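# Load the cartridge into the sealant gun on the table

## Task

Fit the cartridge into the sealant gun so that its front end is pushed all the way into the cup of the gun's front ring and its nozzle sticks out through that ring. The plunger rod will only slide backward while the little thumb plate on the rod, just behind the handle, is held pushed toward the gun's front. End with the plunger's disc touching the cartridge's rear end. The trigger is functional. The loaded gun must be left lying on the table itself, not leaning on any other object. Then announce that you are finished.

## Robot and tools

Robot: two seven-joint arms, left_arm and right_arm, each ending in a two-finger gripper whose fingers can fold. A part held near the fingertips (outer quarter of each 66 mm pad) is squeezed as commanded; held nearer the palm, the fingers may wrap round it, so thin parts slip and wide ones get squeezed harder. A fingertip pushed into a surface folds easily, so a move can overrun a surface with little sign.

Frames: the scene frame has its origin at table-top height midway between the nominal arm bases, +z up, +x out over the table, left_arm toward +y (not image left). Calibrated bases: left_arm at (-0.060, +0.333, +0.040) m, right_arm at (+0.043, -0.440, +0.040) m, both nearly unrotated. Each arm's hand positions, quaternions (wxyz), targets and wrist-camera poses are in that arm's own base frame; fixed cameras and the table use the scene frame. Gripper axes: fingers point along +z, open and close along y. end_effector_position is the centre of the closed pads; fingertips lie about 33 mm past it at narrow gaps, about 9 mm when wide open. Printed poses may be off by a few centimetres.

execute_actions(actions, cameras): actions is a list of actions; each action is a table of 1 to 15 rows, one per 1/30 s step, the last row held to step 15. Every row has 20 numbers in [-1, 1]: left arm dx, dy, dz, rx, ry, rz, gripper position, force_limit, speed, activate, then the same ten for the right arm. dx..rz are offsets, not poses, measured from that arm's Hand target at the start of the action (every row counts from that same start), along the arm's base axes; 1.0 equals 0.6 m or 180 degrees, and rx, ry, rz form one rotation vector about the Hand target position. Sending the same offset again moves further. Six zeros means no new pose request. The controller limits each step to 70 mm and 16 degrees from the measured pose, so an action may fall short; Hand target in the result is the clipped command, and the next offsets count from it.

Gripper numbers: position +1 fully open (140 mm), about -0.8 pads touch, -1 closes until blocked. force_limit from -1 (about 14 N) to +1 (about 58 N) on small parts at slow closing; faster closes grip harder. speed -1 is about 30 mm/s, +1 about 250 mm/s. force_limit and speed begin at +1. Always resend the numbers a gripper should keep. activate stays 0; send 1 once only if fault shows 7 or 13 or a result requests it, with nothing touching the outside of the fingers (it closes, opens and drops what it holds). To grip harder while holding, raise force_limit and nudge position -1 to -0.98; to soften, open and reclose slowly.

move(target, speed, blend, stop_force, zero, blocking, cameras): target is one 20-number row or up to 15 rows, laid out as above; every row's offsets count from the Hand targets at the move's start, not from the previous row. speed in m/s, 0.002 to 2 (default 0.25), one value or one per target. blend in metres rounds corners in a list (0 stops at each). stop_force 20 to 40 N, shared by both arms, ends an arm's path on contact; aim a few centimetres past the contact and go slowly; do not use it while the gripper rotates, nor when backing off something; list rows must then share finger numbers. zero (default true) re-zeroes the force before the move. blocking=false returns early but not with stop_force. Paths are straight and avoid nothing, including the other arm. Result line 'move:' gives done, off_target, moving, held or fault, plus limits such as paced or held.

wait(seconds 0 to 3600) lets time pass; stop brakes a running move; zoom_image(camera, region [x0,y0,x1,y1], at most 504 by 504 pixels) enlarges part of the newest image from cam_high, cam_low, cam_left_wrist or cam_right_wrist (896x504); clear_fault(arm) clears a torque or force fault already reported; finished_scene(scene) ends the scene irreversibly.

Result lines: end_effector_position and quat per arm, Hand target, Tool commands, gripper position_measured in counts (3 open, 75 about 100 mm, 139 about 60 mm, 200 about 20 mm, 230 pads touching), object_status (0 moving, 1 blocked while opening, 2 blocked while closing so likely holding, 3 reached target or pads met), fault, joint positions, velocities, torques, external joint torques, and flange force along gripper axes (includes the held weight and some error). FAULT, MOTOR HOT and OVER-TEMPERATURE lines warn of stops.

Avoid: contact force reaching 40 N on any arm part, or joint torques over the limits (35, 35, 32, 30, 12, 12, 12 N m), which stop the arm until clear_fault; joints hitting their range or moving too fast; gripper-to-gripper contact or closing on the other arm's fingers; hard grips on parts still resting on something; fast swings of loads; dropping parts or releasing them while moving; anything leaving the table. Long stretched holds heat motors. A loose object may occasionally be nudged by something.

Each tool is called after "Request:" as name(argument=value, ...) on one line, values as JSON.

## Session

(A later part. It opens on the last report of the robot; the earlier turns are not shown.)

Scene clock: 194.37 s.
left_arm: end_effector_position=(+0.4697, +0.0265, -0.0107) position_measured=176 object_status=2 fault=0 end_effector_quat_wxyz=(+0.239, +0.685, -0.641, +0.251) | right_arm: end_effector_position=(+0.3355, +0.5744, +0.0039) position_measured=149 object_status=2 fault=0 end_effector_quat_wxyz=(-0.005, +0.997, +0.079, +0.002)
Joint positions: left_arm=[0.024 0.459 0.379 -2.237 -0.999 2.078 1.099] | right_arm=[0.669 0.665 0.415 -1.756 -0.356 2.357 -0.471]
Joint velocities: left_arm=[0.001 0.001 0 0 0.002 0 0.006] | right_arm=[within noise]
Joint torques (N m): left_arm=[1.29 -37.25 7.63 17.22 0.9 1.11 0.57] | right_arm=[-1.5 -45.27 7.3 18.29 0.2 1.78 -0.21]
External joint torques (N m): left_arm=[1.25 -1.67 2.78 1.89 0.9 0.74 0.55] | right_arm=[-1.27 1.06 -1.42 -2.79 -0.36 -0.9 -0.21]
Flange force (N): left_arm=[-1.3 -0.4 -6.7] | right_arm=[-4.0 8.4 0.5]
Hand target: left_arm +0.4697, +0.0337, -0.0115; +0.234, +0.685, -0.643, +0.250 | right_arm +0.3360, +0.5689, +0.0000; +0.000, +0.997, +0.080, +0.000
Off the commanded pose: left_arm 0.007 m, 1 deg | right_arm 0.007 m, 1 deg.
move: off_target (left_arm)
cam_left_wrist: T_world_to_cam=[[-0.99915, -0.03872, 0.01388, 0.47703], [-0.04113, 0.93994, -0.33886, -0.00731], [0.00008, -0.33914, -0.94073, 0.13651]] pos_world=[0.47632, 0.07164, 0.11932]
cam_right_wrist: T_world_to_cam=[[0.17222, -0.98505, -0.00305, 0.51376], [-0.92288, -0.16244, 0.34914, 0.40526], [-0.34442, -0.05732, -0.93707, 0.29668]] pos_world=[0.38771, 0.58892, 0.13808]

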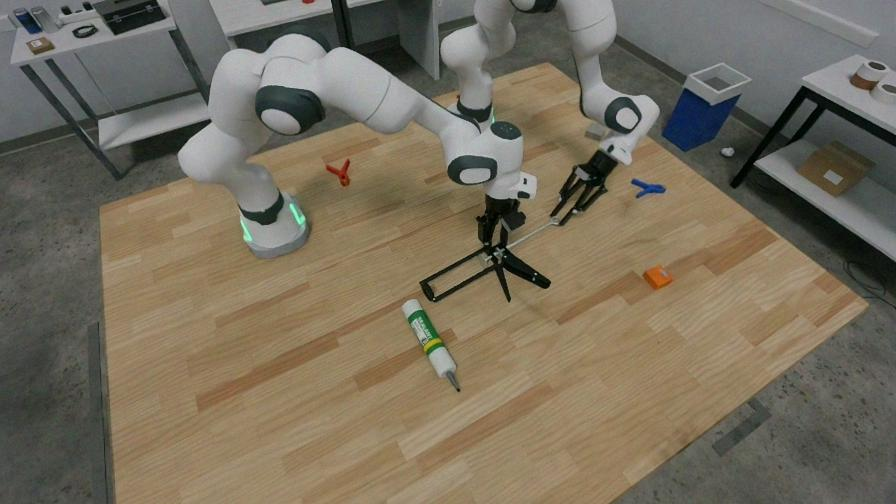

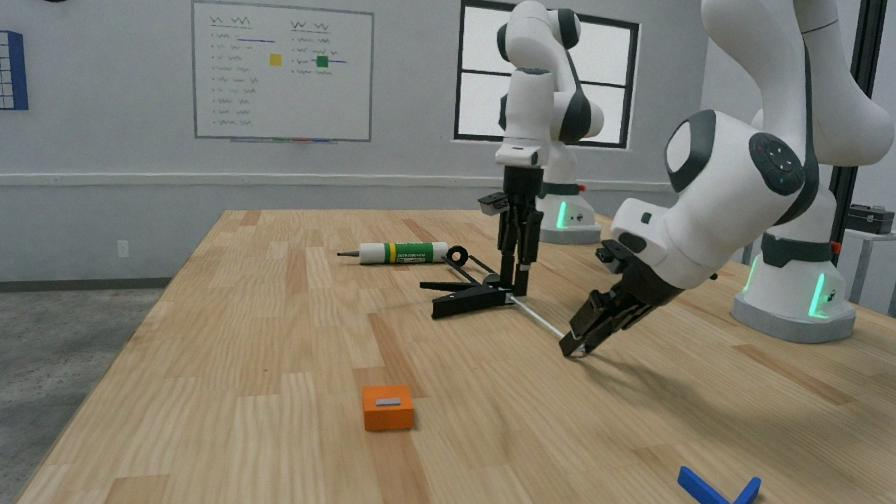

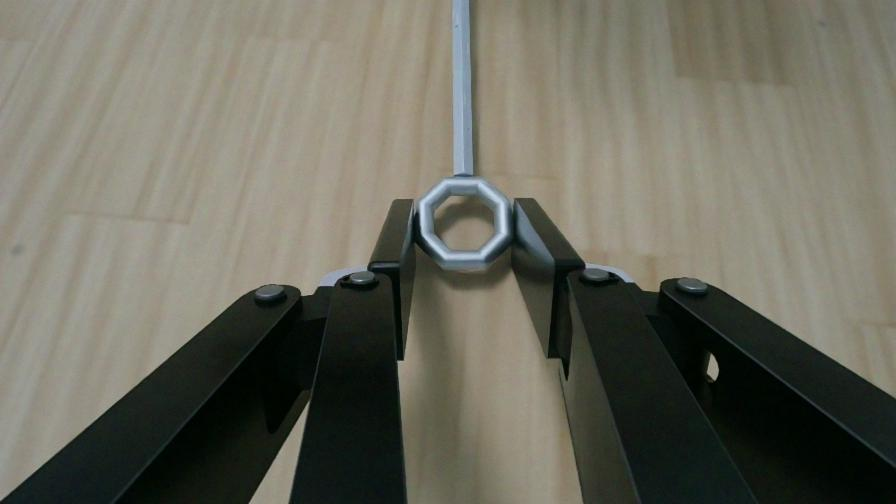

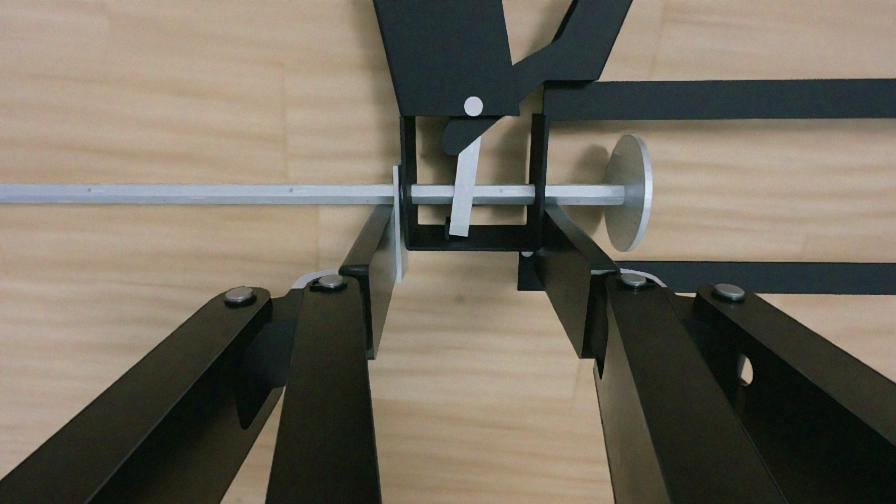

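Request:
move(target=[[0,0,0,0,0,0,0,-1,1,0,0,0,0,0,0,0,-1,-0.5,-1,0],[0,0.06,0.15,0,0,0,0,-1,1,0,0,0,0,0,0,0,-0.2,-1,-1,0],[0,0.06,0.15,0,0,0,0,-1,1,0,0,0,0.12,0,0,0,-0.2,-1,-1,0],[0,0.06,0.15,0,0,0,0,-1,1,0,0,-0.023,0.12,0,0,0,0.5,-1,1,0]], speed=0.12, cameras=["cam_low","cam_right_wrist"])

Scene clock: 214.67 s.
left_arm: end_effector_position=(+0.4705, +0.0702, +0.0781) position_measured=129 object_status=3 fault=0 end_effector_quat_wxyz=(+0.232, +0.684, -0.644, +0.251) | right_arm: end_effector_position=(+0.3350, +0.5538, +0.0705) position_measured=66 object_status=0 fault=0 end_effector_quat_wxyz=(+0.003, +0.997, +0.078, -0.001)
Joint positions: left_arm=[0.031 0.287 0.479 -2.213 -0.822 1.948 0.979] | right_arm=[0.601 0.52 0.477 -1.805 -0.299 2.248 -0.513]
Joint torques (N m): left_arm=[-0.84 -34.6 3.62 19.6 0.21 0.23 -0.16] | right_arm=[-0.98 -44.3 8.99 21.87 0.68 3.01 -0.24]
External joint torques (N m): left_arm=[-0.82 -2.07 -0.19 0.93 0.34 -0.3 -0.18] | right_arm=[-1.11 -1.4 0.83 -0.38 0.07 0.36 -0.23]
Flange force (N): left_arm=[5.1 1.6 -3.4] | right_arm=[-4.0 7.4 -2.5]
Hand target: left_arm +0.4697, +0.0697, +0.0785; +0.234, +0.685, -0.643, +0.250 | right_arm +0.3360, +0.5551, +0.0720; +0.000, +0.997, +0.080, +0.000
Off the commanded pose: left_arm 0.001 m, 0 deg | right_arm 0.002 m, 0 deg.
move: done; target 2's new numbers were sent with right_arm's hand 0.006 m and 1 deg from that target; target 4's new numbers were sent with right_arm's hand 0.005 m and 1 deg from that target
cam_right_wrist: T_world_to_cam=[[0.17097, -0.9852, 0.01192, 0.49323], [-0.92144, -0.1556, 0.35601, 0.37349], [-0.34889, -0.07185, -0.93441, 0.36712]] pos_world=[0.38791, 0.57042, 0.2042]

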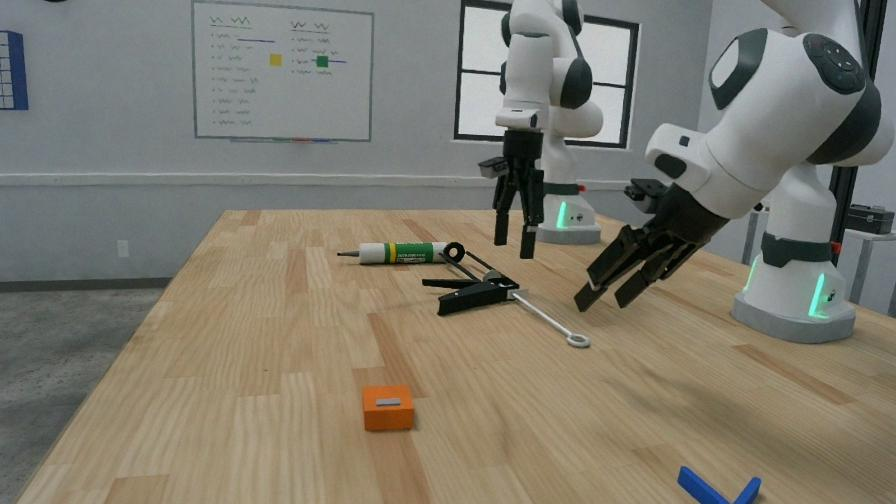

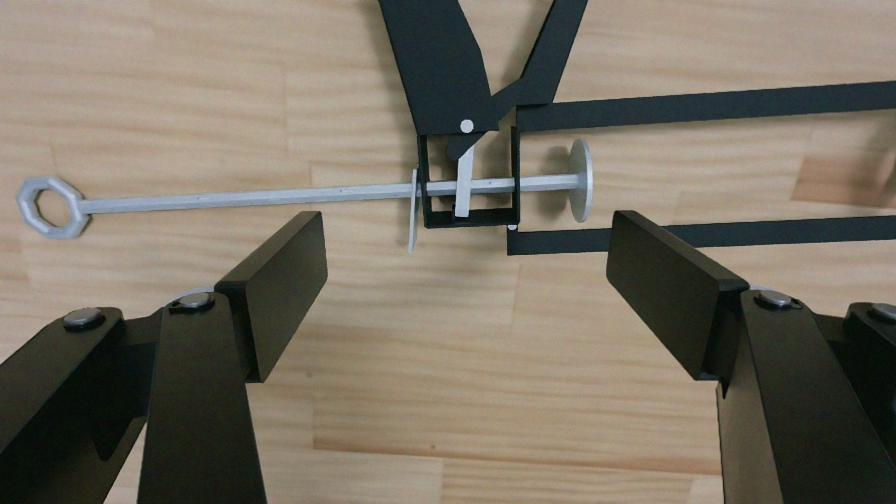

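Request:
move(target=[0,0,0,0,0,0,0,-1,1,0,-0.0142,-0.0378,-0.08,0,0,0.0163,0.55,-1,1,0], speed=0.12)

Request:
move(target=[0,0,0,0,0,0,0,-1,1,0,0,0,-0.039,0,0,0,0.55,-1,1,0], speed=0.04, stop_force=20, cameras=["cam_low","cam_right_wrist"])

Scene clock: 225.27 s.
left_arm: end_effector_position=(+0.4705, +0.0702, +0.0781) position_measured=129 object_status=3 fault=0 end_effector_quat_wxyz=(+0.232, +0.684, -0.644, +0.251) | right_arm: end_effector_position=(+0.3269, +0.5324, +0.0246) position_measured=59 object_status=3 fault=0 end_effector_quat_wxyz=(+0.001, +0.995, +0.102, -0.001)
Joint positions: left_arm=[0.031 0.287 0.479 -2.213 -0.822 1.948 0.979] | right_arm=[0.579 0.538 0.469 -1.917 -0.341 2.374 -0.535]
Joint velocities: left_arm=[within noise] | right_arm=[0 0 0.001 0.001 0.001 0.004 -0.003]
Joint torques (N m): left_arm=[-0.81 -34.6 3.63 19.58 0.21 0.25 -0.23] | right_arm=[-0.99 -42.97 8.67 19.65 0.12 3.06 -0.23]
External joint torques (N m): left_arm=[-0.76 -1.9 -0.17 0.8 0.36 -0.28 -0.24] | right_arm=[-1.07 -1.1 0.38 -1.15 -0.42 0.41 -0.23]
Flange force (N): left_arm=[4.9 1.6 -3.2] | right_arm=[-5.3 8.2 -1.9]
Hand target: left_arm +0.4697, +0.0697, +0.0785; +0.234, +0.685, -0.643, +0.250 | right_arm +0.3275, +0.5325, +0.0240; +0.000, +0.994, +0.105, +0.000
Off the commanded pose: left_arm 0.001 m, 0 deg | right_arm 0.001 m, 0 deg.
move: done

Scene clock: 227.23 s.
left_arm: end_effector_position=(+0.4705, +0.0702, +0.0781) position_measured=129 object_status=3 fault=0 end_effector_quat_wxyz=(+0.232, +0.684, -0.644, +0.251) | right_arm: end_effector_position=(+0.3274, +0.5317, +0.0012) position_measured=59 object_status=3 fault=0 end_effector_quat_wxyz=(+0.001, +0.994, +0.107, +0.000)
Joint positions: left_arm=[0.031 0.287 0.479 -2.213 -0.822 1.948 0.979] | right_arm=[0.596 0.58 0.445 -1.917 -0.365 2.415 -0.53]
Joint torques (N m): left_arm=[-0.92 -34.61 3.61 19.56 0.21 0.24 -0.18] | right_arm=[0.14 -43.89 8.29 20 0.54 3.02 0.1]
External joint torques (N m): left_arm=[-0.93 -1.94 -0.23 0.83 0.34 -0.29 -0.2] | right_arm=[0.17 -1.27 -0.08 -0.15 0.02 0.38 0.1]
Flange force (N): left_arm=[5.1 1.6 -3.1] | right_arm=[-3.2 2.9 -1.6]
Hand target: left_arm +0.4697, +0.0697, +0.0785; +0.234, +0.685, -0.643, +0.250 | right_arm +0.3275, +0.5325, +0.0006; +0.000, +0.994, +0.105, +0.000
Off the commanded pose: left_arm 0.001 m, 0 deg | right_arm 0.001 m, 0 deg.
move: done
cam_right_wrist: T_world_to_cam=[[0.22703, -0.97384, 0.00904, 0.4492], [-0.91134, -0.20917, 0.35455, 0.41283], [-0.34339, -0.08874, -0.93499, 0.30527]] pos_world=[0.37907, 0.55089, 0.135]

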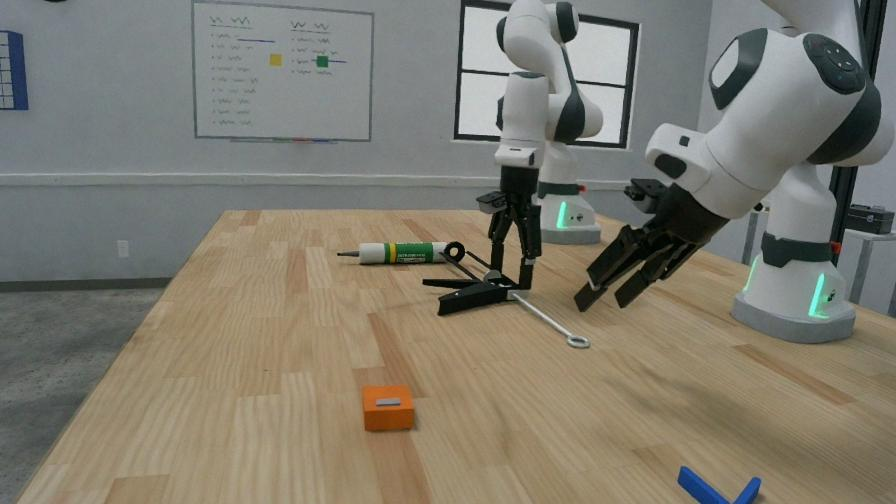

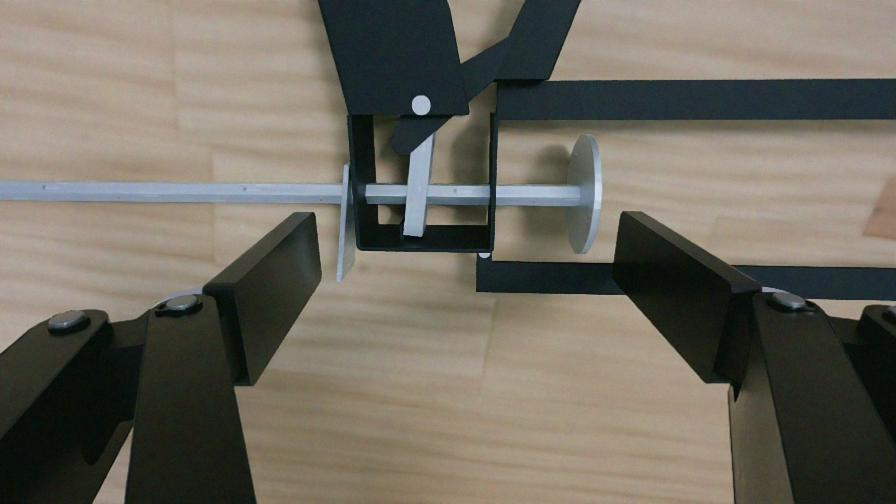

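Request:
move(target=[0,0,0,0,0,0,0,-1,1,0,0,0,0,0,0,0,-1,-0.5,-1,0], cameras=["cam_right_wrist"])

Request:
wait(seconds=1.5, cameras=["cam_right_wrist"])

Scene clock: 231.07 s.
left_arm: end_effector_position=(+0.4705, +0.0702, +0.0781) position_measured=129 object_status=3 fault=0 end_effector_quat_wxyz=(+0.232, +0.684, -0.644, +0.251) | right_arm: end_effector_position=(+0.3285, +0.5342, +0.0035) position_measured=103 object_status=0 fault=0 end_effector_quat_wxyz=(-0.001, +0.994, +0.107, +0.002)
Joint positions: left_arm=[0.031 0.287 0.479 -2.213 -0.822 1.948 0.979] | right_arm=[0.598 0.578 0.445 -1.914 -0.365 2.417 -0.53]
Joint torques (N m): left_arm=[-0.95 -34.61 3.63 19.54 0.21 0.23 -0.13] | right_arm=[-0.36 -40.93 7.82 18.43 0.55 2.81 0.11]
External joint torques (N m): left_arm=[-0.95 -1.95 -0.21 0.83 0.35 -0.3 -0.15] | right_arm=[-0.31 1.66 -0.49 -1.73 0.03 0.18 0.11]
Flange force (N): left_arm=[5.1 1.7 -3.1] | right_arm=[-2.4 2.9 3.4]
Hand target: left_arm +0.4697, +0.0697, +0.0785; +0.234, +0.685, -0.643, +0.250 | right_arm +0.3275, +0.5325, +0.0006; +0.000, +0.994, +0.105, +0.000
Off the commanded pose: left_arm 0.001 m, 0 deg | right_arm 0.004 m, 0 deg.
move: done
cam_right_wrist: T_world_to_cam=[[0.22774, -0.97371, 0.00479, 0.45113], [-0.91256, -0.21171, 0.34989, 0.41536], [-0.33968, -0.08406, -0.93678, 0.30433]] pos_world=[0.37967, 0.55279, 0.13759]

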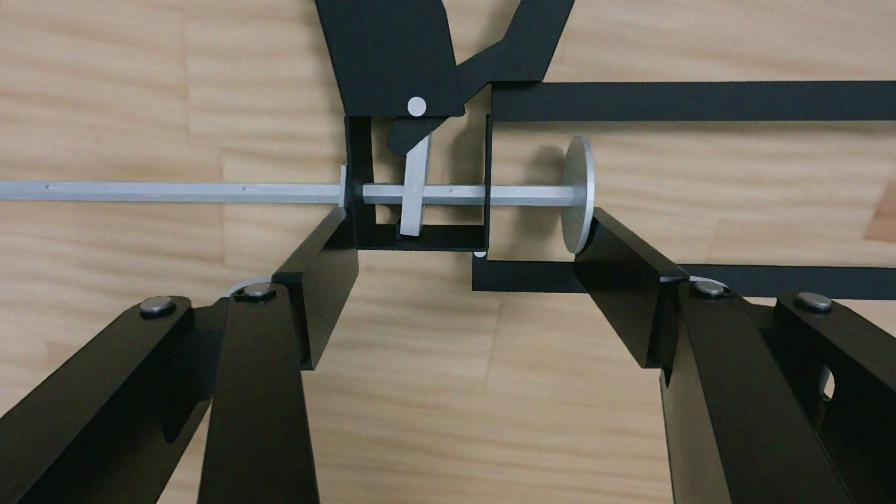

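Scene clock: 232.57 s.
left_arm: end_effector_position=(+0.4705, +0.0702, +0.0781) position_measured=129 object_status=3 fault=0 end_effector_quat_wxyz=(+0.232, +0.684, -0.644, +0.251) | right_arm: end_effector_position=(+0.3285, +0.5342, +0.0035) position_measured=103 object_status=2 fault=0 end_effector_quat_wxyz=(-0.001, +0.994, +0.107, +0.002)
Joint positions: left_arm=[0.031 0.287 0.479 -2.213 -0.822 1.948 0.979] | right_arm=[0.598 0.578 0.445 -1.914 -0.365 2.417 -0.53]
Joint torques (N m): left_arm=[-0.79 -34.57 3.67 19.58 0.23 0.24 -0.19] | right_arm=[-0.32 -40.96 7.81 18.37 0.54 2.81 0.11]
External joint torques (N m): left_arm=[-0.76 -1.76 -0.15 0.77 0.37 -0.29 -0.21] | right_arm=[-0.32 1.75 -0.57 -1.87 0.02 0.16 0.11]
Flange force (N): left_arm=[4.6 1.4 -3.1] | right_arm=[-2.6 3.1 3.6]
Hand target: left_arm +0.4697, +0.0697, +0.0785; +0.234, +0.685, -0.643, +0.250 | right_arm +0.3275, +0.5325, +0.0006; +0.000, +0.994, +0.105, +0.000
Tool commands: left_gripper/position=+0.0 left_gripper/force_limit=-1.0 left_gripper/speed=+1.0 left_gripper/activate=+0.0 right_gripper/position=-1.0 right_gripper/force_limit=-0.5 right_gripper/speed=-1.0 right_gripper/activate=+0.0
Off the commanded pose: left_arm 0.001 m, 0 deg | right_arm 0.004 m, 0 deg.
wait: 1.50 s; at rest by 0.17 s
cam_right_wrist: T_world_to_cam=[[0.22774, -0.97371, 0.00479, 0.45113], [-0.91256, -0.21171, 0.34989, 0.41536], [-0.33968, -0.08406, -0.93678, 0.30433]] pos_world=[0.37967, 0.55279, 0.13759]

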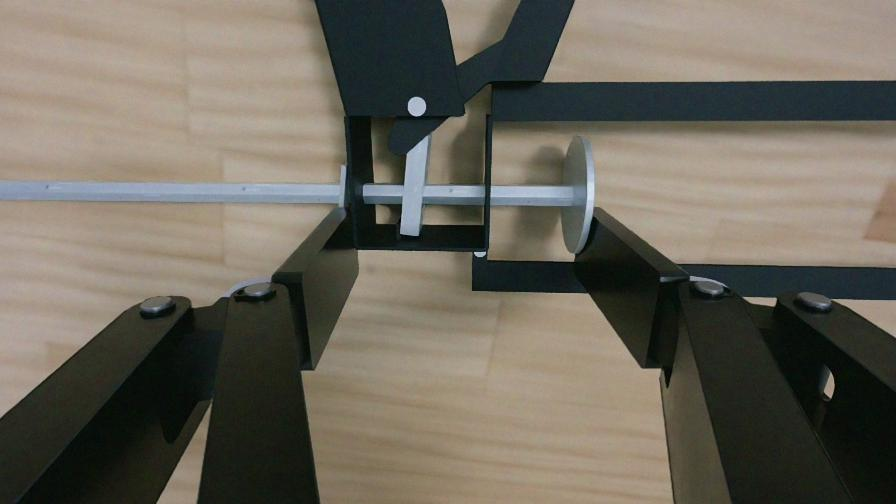

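Request:
move(target=[[0,0,0,0,0,0,0,-1,1,0,0,0,0,0,0,0,0.55,-1,-1,0],[0,0,0,0,0,0,0,-1,1,0,0,0,-0.016,0,0,0,0.55,-1,-1,0],[0,0,0,0,0,0,0,-1,1,0,0,0,-0.016,0,0,0,0.17,-0.5,-1,0]], speed=0.05, cameras=["cam_right_wrist","cam_low"])

Request:
zoom_image(camera="cam_low", region=[450, 220, 570, 320])

Scene clock: 244.87 s.
left_arm: end_effector_position=(+0.4705, +0.0702, +0.0781) position_measured=129 object_status=3 fault=0 end_effector_quat_wxyz=(+0.232, +0.684, -0.644, +0.251) | right_arm: end_effector_position=(+0.3280, +0.5363, -0.0046) position_measured=86 object_status=0 fault=0 end_effector_quat_wxyz=(-0.003, +0.994, +0.108, +0.003)
Joint positions: left_arm=[0.031 0.287 0.479 -2.213 -0.822 1.948 0.979] | right_arm=[0.609 0.593 0.433 -1.912 -0.37 2.435 -0.526]
Joint torques (N m): left_arm=[-0.87 -34.57 3.64 19.52 0.21 0.25 -0.18] | right_arm=[-0.7 -40.27 7 17.83 0.52 2.8 0.11]
External joint torques (N m): left_arm=[-0.93 -1.97 -0.25 0.78 0.35 -0.3 -0.2] | right_arm=[-0.55 2.95 -1.32 -2.33 0 0.12 0.11]
Flange force (N): left_arm=[5.3 1.8 -3.1] | right_arm=[-1.6 2.7 6.2]
Hand target: left_arm +0.4697, +0.0697, +0.0785; +0.234, +0.685, -0.643, +0.250 | right_arm +0.3275, +0.5325, -0.0090; +0.000, +0.994, +0.105, +0.000
Off the commanded pose: left_arm 0.001 m, 0 deg | right_arm 0.006 m, 1 deg.
move: off_target (right_arm)
cam_right_wrist: T_world_to_cam=[[0.22925, -0.97337, 0.00144, 0.45255], [-0.91266, -0.21444, 0.34795, 0.41963], [-0.33837, -0.08108, -0.93751, 0.29477]] pos_world=[0.37897, 0.55439, 0.12969]
Images, in order (width x height): cam_low 896x504, cam_right_wrist 896x504.

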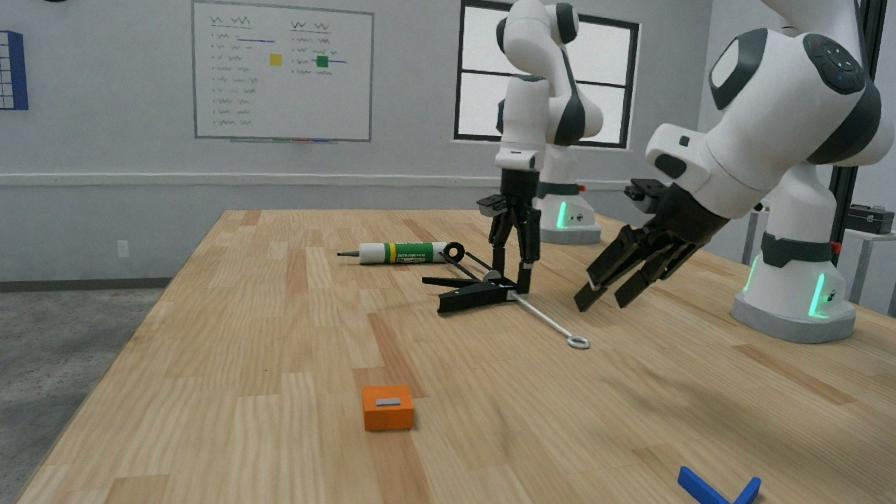

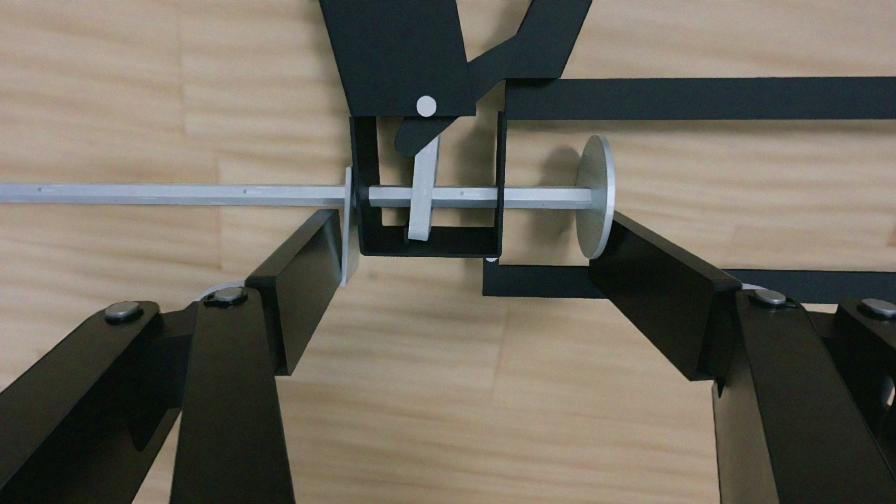

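Scaled by 4.200 from the camera's image (finer frame: 1280x720).

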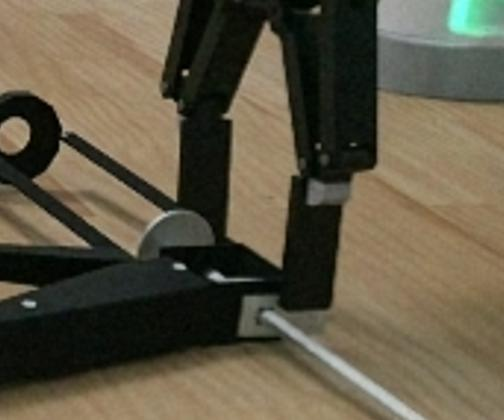

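Request:
move(target=[[0,0,0,0,0,0,0,-1,1,0,0,0.006,0.006,0,0,0,-1,-0.5,-1,0]], speed=0.02, cameras=["cam_right_wrist"])

Scene clock: 247.47 s.
left_arm: end_effector_position=(+0.4705, +0.0702, +0.0781) position_measured=129 object_status=3 fault=0 end_effector_quat_wxyz=(+0.232, +0.684, -0.644, +0.251) | right_arm: end_effector_position=(+0.3302, +0.5380, -0.0015) position_measured=88 object_status=2 fault=0 end_effector_quat_wxyz=(-0.002, +0.994, +0.107, +0.004)
Joint positions: left_arm=[0.031 0.287 0.479 -2.213 -0.822 1.948 0.979] | right_arm=[0.611 0.593 0.433 -1.902 -0.37 2.425 -0.526]
Joint torques (N m): left_arm=[-0.9 -34.63 3.65 19.51 0.2 0.24 -0.2] | right_arm=[-0.07 -41.34 8.26 19.65 0.96 3.15 0.08]
External joint torques (N m): left_arm=[-1.04 -2.09 -0.3 0.86 0.32 -0.3 -0.21] | right_arm=[-0.15 1.74 -0.18 -0.43 0.44 0.5 0.08]
Flange force (N): left_arm=[5.6 1.8 -3.1] | right_arm=[0.9 -0.8 3.7]
Hand target: left_arm +0.4697, +0.0697, +0.0785; +0.234, +0.685, -0.643, +0.250 | right_arm +0.3275, +0.5361, -0.0054; +0.000, +0.994, +0.105, +0.000
Off the commanded pose: left_arm 0.001 m, 0 deg | right_arm 0.005 m, 1 deg.
move: off_target (right_arm)
cam_right_wrist: T_world_to_cam=[[0.22784, -0.97369, 0.00335, 0.45433], [-0.91385, -0.21265, 0.34591, 0.42036], [-0.3361, -0.08187, -0.93826, 0.29823]] pos_world=[0.38087, 0.55619, 0.1329]

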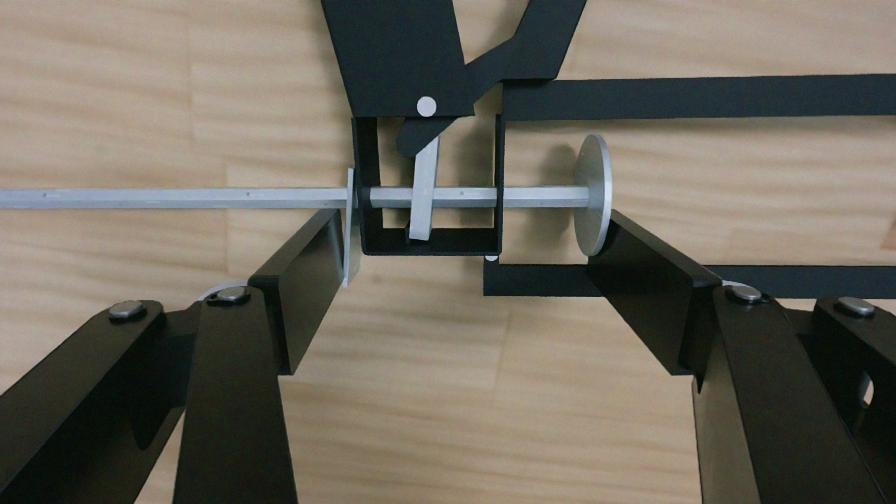

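Request:
move(target=[[0,0,0,0,0,0,0,-1,1,0,0.004,0.003,0.008,0,0,0,-0.97,0.3,-1,0]], speed=0.02, cameras=["cam_right_wrist"])

Request:
zoom_image(camera="cam_right_wrist", region=[320, 120, 640, 300])

Scene clock: 261.17 s.
left_arm: end_effector_position=(+0.4705, +0.0702, +0.0781) position_measured=129 object_status=3 fault=0 end_effector_quat_wxyz=(+0.232, +0.684, -0.644, +0.251) | right_arm: end_effector_position=(+0.3329, +0.5414, +0.0044) position_measured=149 object_status=0 fault=0 end_effector_quat_wxyz=(-0.003, +0.994, +0.105, +0.004)
Joint positions: left_arm=[0.031 0.287 0.479 -2.213 -0.822 1.948 0.979] | right_arm=[0.608 0.591 0.438 -1.888 -0.366 2.412 -0.526]
Joint torques (N m): left_arm=[-0.88 -34.62 3.73 19.58 0.2 0.24 -0.17] | right_arm=[-0.54 -40.99 8.44 17.67 0.78 2.37 -0.05]
External joint torques (N m): left_arm=[-0.89 -2 -0.1 0.87 0.34 -0.29 -0.19] | right_arm=[-0.52 2.44 -0.01 -2.77 0.25 -0.31 -0.05]
Flange force (N): left_arm=[5.1 1.7 -3.3] | right_arm=[-3.5 4.8 2.9]
Hand target: left_arm +0.4697, +0.0697, +0.0785; +0.234, +0.685, -0.643, +0.250 | right_arm +0.3299, +0.5379, -0.0006; +0.000, +0.994, +0.105, +0.000
Off the commanded pose: left_arm 0.001 m, 0 deg | right_arm 0.007 m, 1 deg.
move: off_target (right_arm)
cam_right_wrist: T_world_to_cam=[[0.22314, -0.97479, 0.00086, 0.4592], [-0.91522, -0.2092, 0.3444, 0.42005], [-0.33554, -0.07764, -0.93882, 0.30246]] pos_world=[0.38346, 0.55898, 0.13889]

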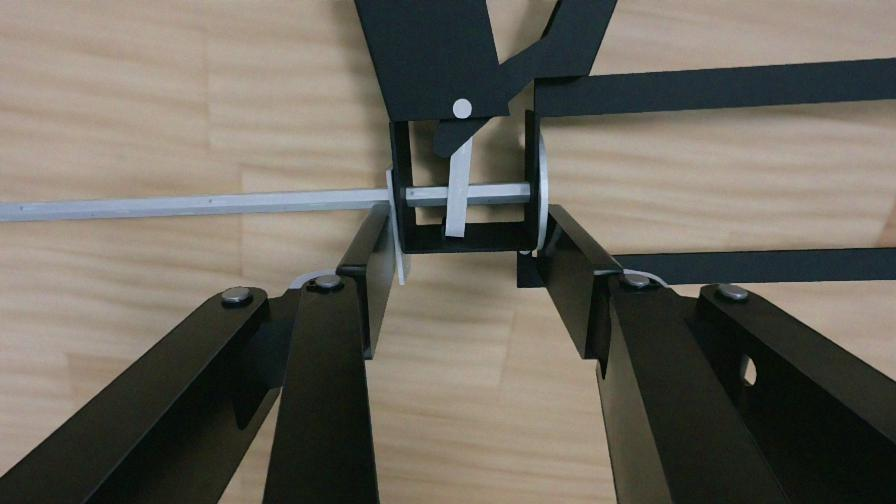

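Scaled by 1.575 from the camera's image (finer frame: 1280x720).

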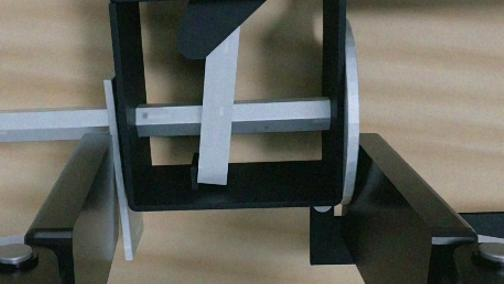

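Request:
move(target=[[0,0,0,0,0,0,0,-1,1,0,0,0,0,0,0,0,0,-1,-1,0],[0.0,0.0,0.2,0,0,0,0,-1,1,0,0,-0.2,0.32,0,0,0,0.3,-1,1,0],[0.0,0.0,0.2,0,0,0,0,-1,1,0,0.1,-0.4,0.4,0,0,0,0.3,-1,1,0]], speed=0.25, cameras=["cam_right_wrist","cam_left_wrist","cam_low","cam_high"])

Scene clock: 271.47 s.
left_arm: end_effector_position=(+0.4706, +0.0704, +0.1982) position_measured=129 object_status=3 fault=0 end_effector_quat_wxyz=(+0.232, +0.684, -0.644, +0.252) | right_arm: end_effector_position=(+0.3915, +0.2981, +0.2393) position_measured=91 object_status=3 fault=0 end_effector_quat_wxyz=(+0.001, +0.995, +0.103, +0.002)
Joint positions: left_arm=[0.013 0.056 0.512 -2.164 -0.661 1.795 0.762] | right_arm=[0.291 -0.194 0.344 -2.225 0.07 2.043 -1.18]
Joint velocities: left_arm=[within noise] | right_arm=[0.001 0.001 0.001 0 0.001 0 -0.008]
Joint torques (N m): left_arm=[-0.88 -29.78 0.55 22.88 -0.08 0.48 -0.21] | right_arm=[0.13 -24.33 -2.36 23.23 1.32 2.74 -0.18]
External joint torques (N m): left_arm=[-0.83 -1.84 -0.19 0.93 0.34 -0.29 -0.23] | right_arm=[0.2 -0.63 -0.08 -1.45 0.57 0.05 -0.18]
Flange force (N): left_arm=[4.6 2.3 -2.5] | right_arm=[-6.8 3.3 2.0]
Hand target: left_arm +0.4697, +0.0697, +0.1985; +0.234, +0.685, -0.643, +0.250 | right_arm +0.3899, +0.2979, +0.2394; +0.000, +0.994, +0.105, +0.000
Off the commanded pose: left_arm 0.001 m, 0 deg | right_arm 0.002 m, 0 deg.
move: done
cam_left_wrist: T_world_to_cam=[[-0.99927, -0.0381, 0.00168, 0.47913], [-0.03652, 0.9431, -0.33049, 0.01826], [0.01101, -0.33031, -0.94381, 0.34285]] pos_world=[0.47568, 0.11428, 0.32882]
cam_right_wrist: T_world_to_cam=[[0.21947, -0.97558, 0.00834, 0.20866], [-0.91448, -0.20273, 0.35018, 0.33834], [-0.33994, -0.08448, -0.93664, 0.52701]] pos_world=[0.44276, 0.31668, 0.3734]

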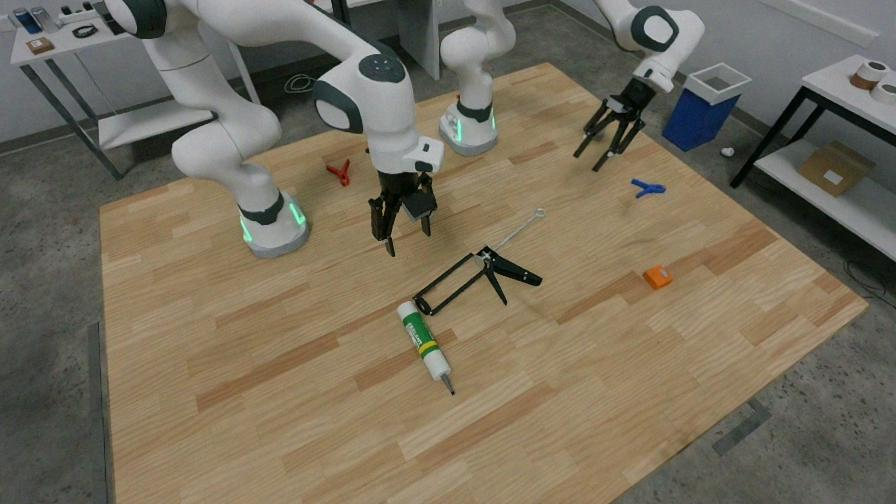

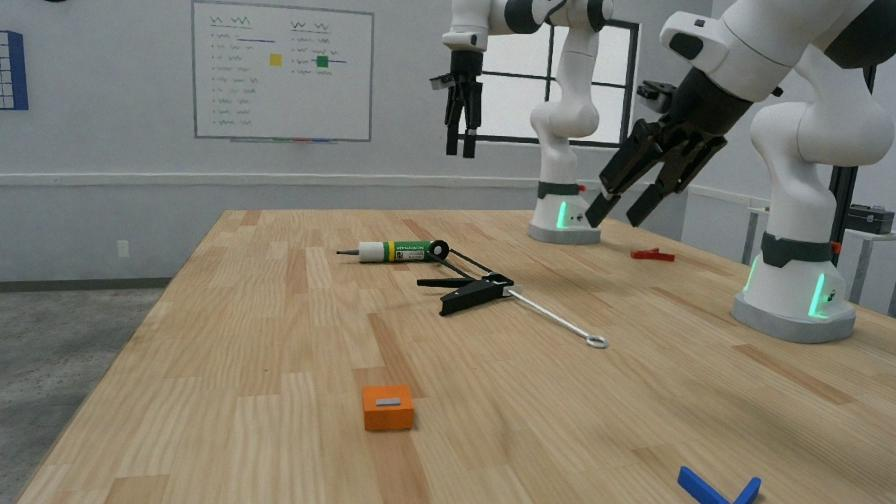

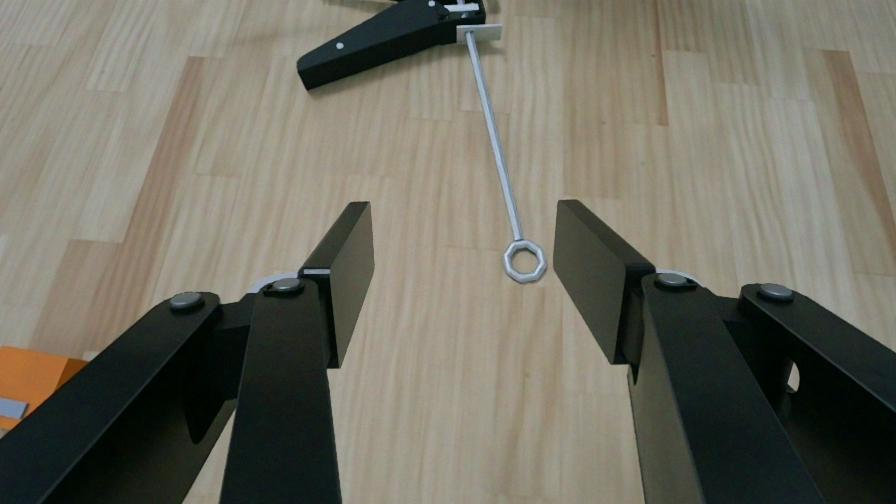

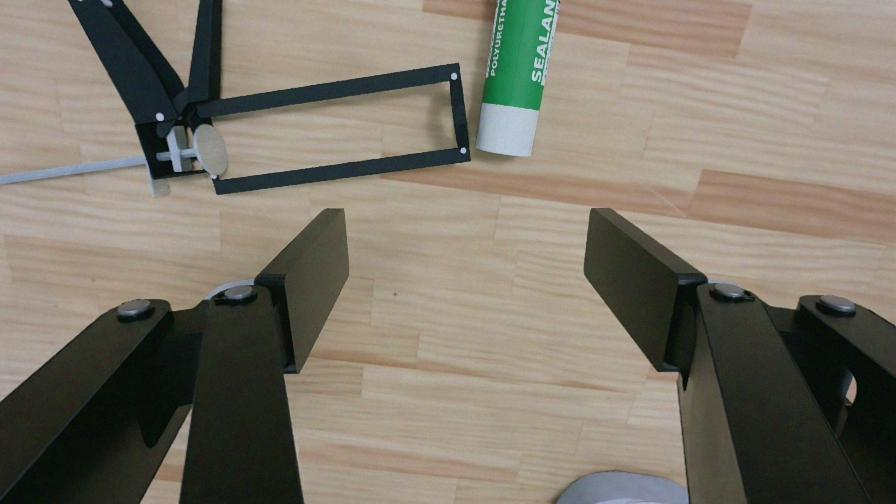

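Request:
move(target=[0,0,0,0,0,0,0,-1,1,0,0.19,0.0,0.1,0,0,-0.04,0.3,-1,1,0], speed=0.25, cameras=["cam_right_wrist"])

Request:
zoom_image(camera="cam_right_wrist", region=[100, 0, 600, 280])

Scene clock: 302.73 s.
left_arm: end_effector_position=(+0.4706, +0.0704, +0.1982) position_measured=129 object_status=3 fault=0 end_effector_quat_wxyz=(+0.232, +0.684, -0.644, +0.252) | right_arm: end_effector_position=(+0.5050, +0.2980, +0.3009) position_measured=91 object_status=3 fault=0 end_effector_quat_wxyz=(-0.002, +0.999, +0.044, +0.002)
Joint positions: left_arm=[0.013 0.056 0.512 -2.164 -0.661 1.795 0.762] | right_arm=[0.236 0.074 0.308 -1.771 -0.023 1.847 -1.11]
Joint velocities: left_arm=[within noise] | right_arm=[0 -0.001 -0.001 0.001 0 -0.002 0.005]
Joint torques (N m): left_arm=[-0.89 -29.8 0.55 22.89 -0.09 0.5 -0.19] | right_arm=[0.14 -33.61 1.21 24.59 0.38 2.77 0.04]
External joint torques (N m): left_arm=[-0.84 -1.9 -0.2 0.98 0.33 -0.26 -0.21] | right_arm=[0.1 0.13 0.36 -0.54 -0.43 0.08 0.04]
Flange force (N): left_arm=[4.7 2.3 -2.5] | right_arm=[-1.3 0.1 1.5]
Hand target: left_arm +0.4697, +0.0697, +0.1985; +0.234, +0.685, -0.643, +0.250 | right_arm +0.5039, +0.2979, +0.2994; +0.000, +0.999, +0.043, +0.000
Off the commanded pose: left_arm 0.001 m, 0 deg | right_arm 0.002 m, 0 deg.
move: done
cam_right_wrist: T_world_to_cam=[[0.10359, -0.99461, 0.00357, 0.24872], [-0.93214, -0.09583, 0.34918, 0.39791], [-0.34696, -0.0395, -0.93705, 0.61355]] pos_world=[0.55802, 0.30975, 0.43509]

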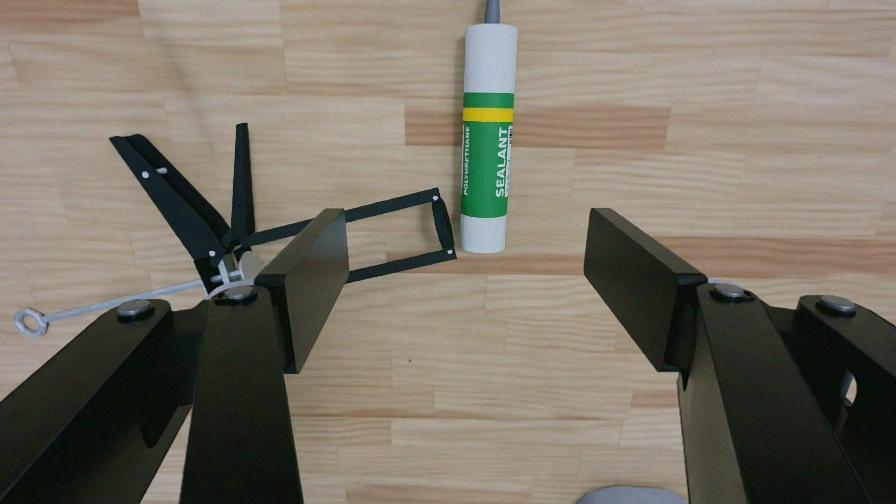

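Scaled by 1.008 from the camera's image (finer frame: 1280x720).

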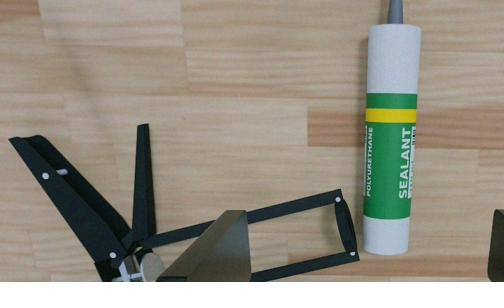

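Request:
zoom_image(camera="cam_right_wrist", region=[400, 170, 540, 270])

Request:
zoom_image(camera="cam_high", region=[380, 230, 560, 400])

Request:
zoom_image(camera="cam_low", region=[330, 225, 530, 325])

Scaled by 3.600 from the camera's image (finer frame: 1280x720).

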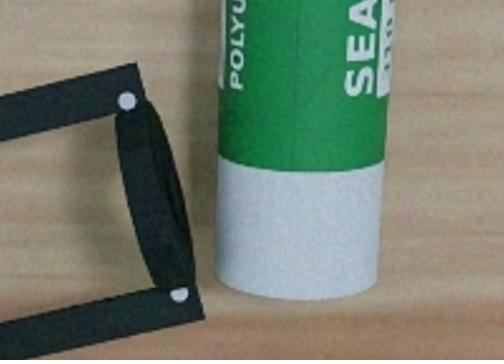

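This scene's latest camera images include none from cam_high. They are from: cam_right_wrist. cam_high's image comes with the result of a call that names it in "cameras".

This scene's latest camera images include none from cam_low. They are from: cam_right_wrist. cam_low's image comes with the result of a call that names it in "cameras".

Request:
move(target=[[-0.09,-0.09,-0.2,0,0,0.056,0,-1,1,0,-0.028,-0.055,-0.35,0,0,0,0.1,-1,1,0],[-0.09,-0.109,-0.35,0,0,0.056,0,-1,1,0,-0.028,-0.055,-0.504,0,0,0,0.1,-1,1,0]], speed=[0.25,0.1], cameras=["cam_right_wrist","cam_left_wrist","cam_low"])

Scene clock: 332.60 s.
left_arm: end_effector_position=(+0.4149, +0.0032, -0.0108) position_measured=129 object_status=3 fault=0 end_effector_quat_wxyz=(+0.214, +0.739, -0.579, +0.269) | right_arm: end_effector_position=(+0.4865, +0.2644, -0.0024) position_measured=117 object_status=3 fault=0 end_effector_quat_wxyz=(+0.001, +0.999, +0.044, -0.001)
Joint positions: left_arm=[-0.024 0.286 0.397 -2.528 -1.164 2.24 1.134] | right_arm=[0.262 0.383 0.228 -2.204 -0.158 2.571 -1.051]
Joint velocities: left_arm=[0 0 0 0 -0.001 0 0.006] | right_arm=[within noise]
Joint torques (N m): left_arm=[-0.6 -29.33 2.39 14.24 -0.53 0.51 0.26] | right_arm=[0.13 -39.26 2.98 19.08 0.33 3.07 0.18]
External joint torques (N m): left_arm=[-0.62 -1.1 -0.49 0.97 -0.59 0.14 0.24] | right_arm=[0.07 -0.88 -0.19 -0.03 -0.12 0.4 0.18]
Flange force (N): left_arm=[2.0 -0.3 1.4] | right_arm=[-2.5 0.7 -0.8]
Hand target: left_arm +0.4157, +0.0043, -0.0115; +0.211, +0.738, -0.581, +0.270 | right_arm +0.4871, +0.2649, -0.0030; +0.000, +0.999, +0.043, +0.000
Off the commanded pose: left_arm 0.002 m, 0 deg | right_arm 0.001 m, 0 deg.
move: done
cam_left_wrist: T_world_to_cam=[[-0.97671, -0.21419, 0.01254, 0.41258], [-0.20605, 0.92008, -0.33317, 0.08088], [0.05982, -0.32799, -0.94278, 0.10379]] pos_world=[0.41343, 0.048, 0.11962]
cam_right_wrist: T_world_to_cam=[[0.10321, -0.99463, 0.00788, 0.21846], [-0.93009, -0.0937, 0.35518, 0.48181], [-0.35253, -0.04398, -0.93477, 0.32548]] pos_world=[0.54032, 0.27675, 0.13139]
Images, in order (width x height): cam_low 896x504, cam_left_wrist 896x504, cam_right_wrist 896x504.

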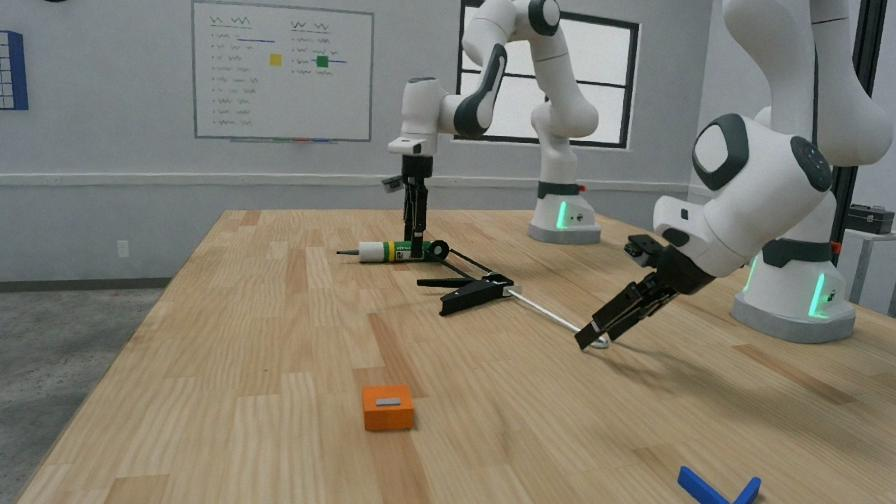

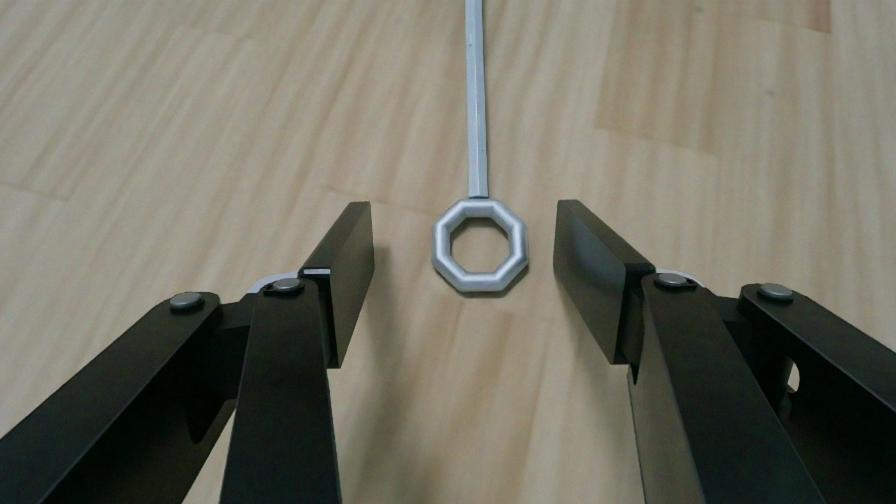

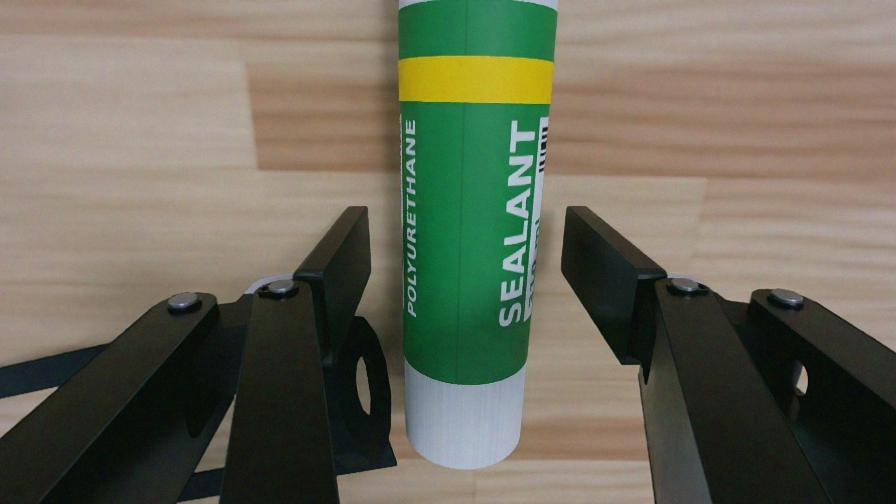

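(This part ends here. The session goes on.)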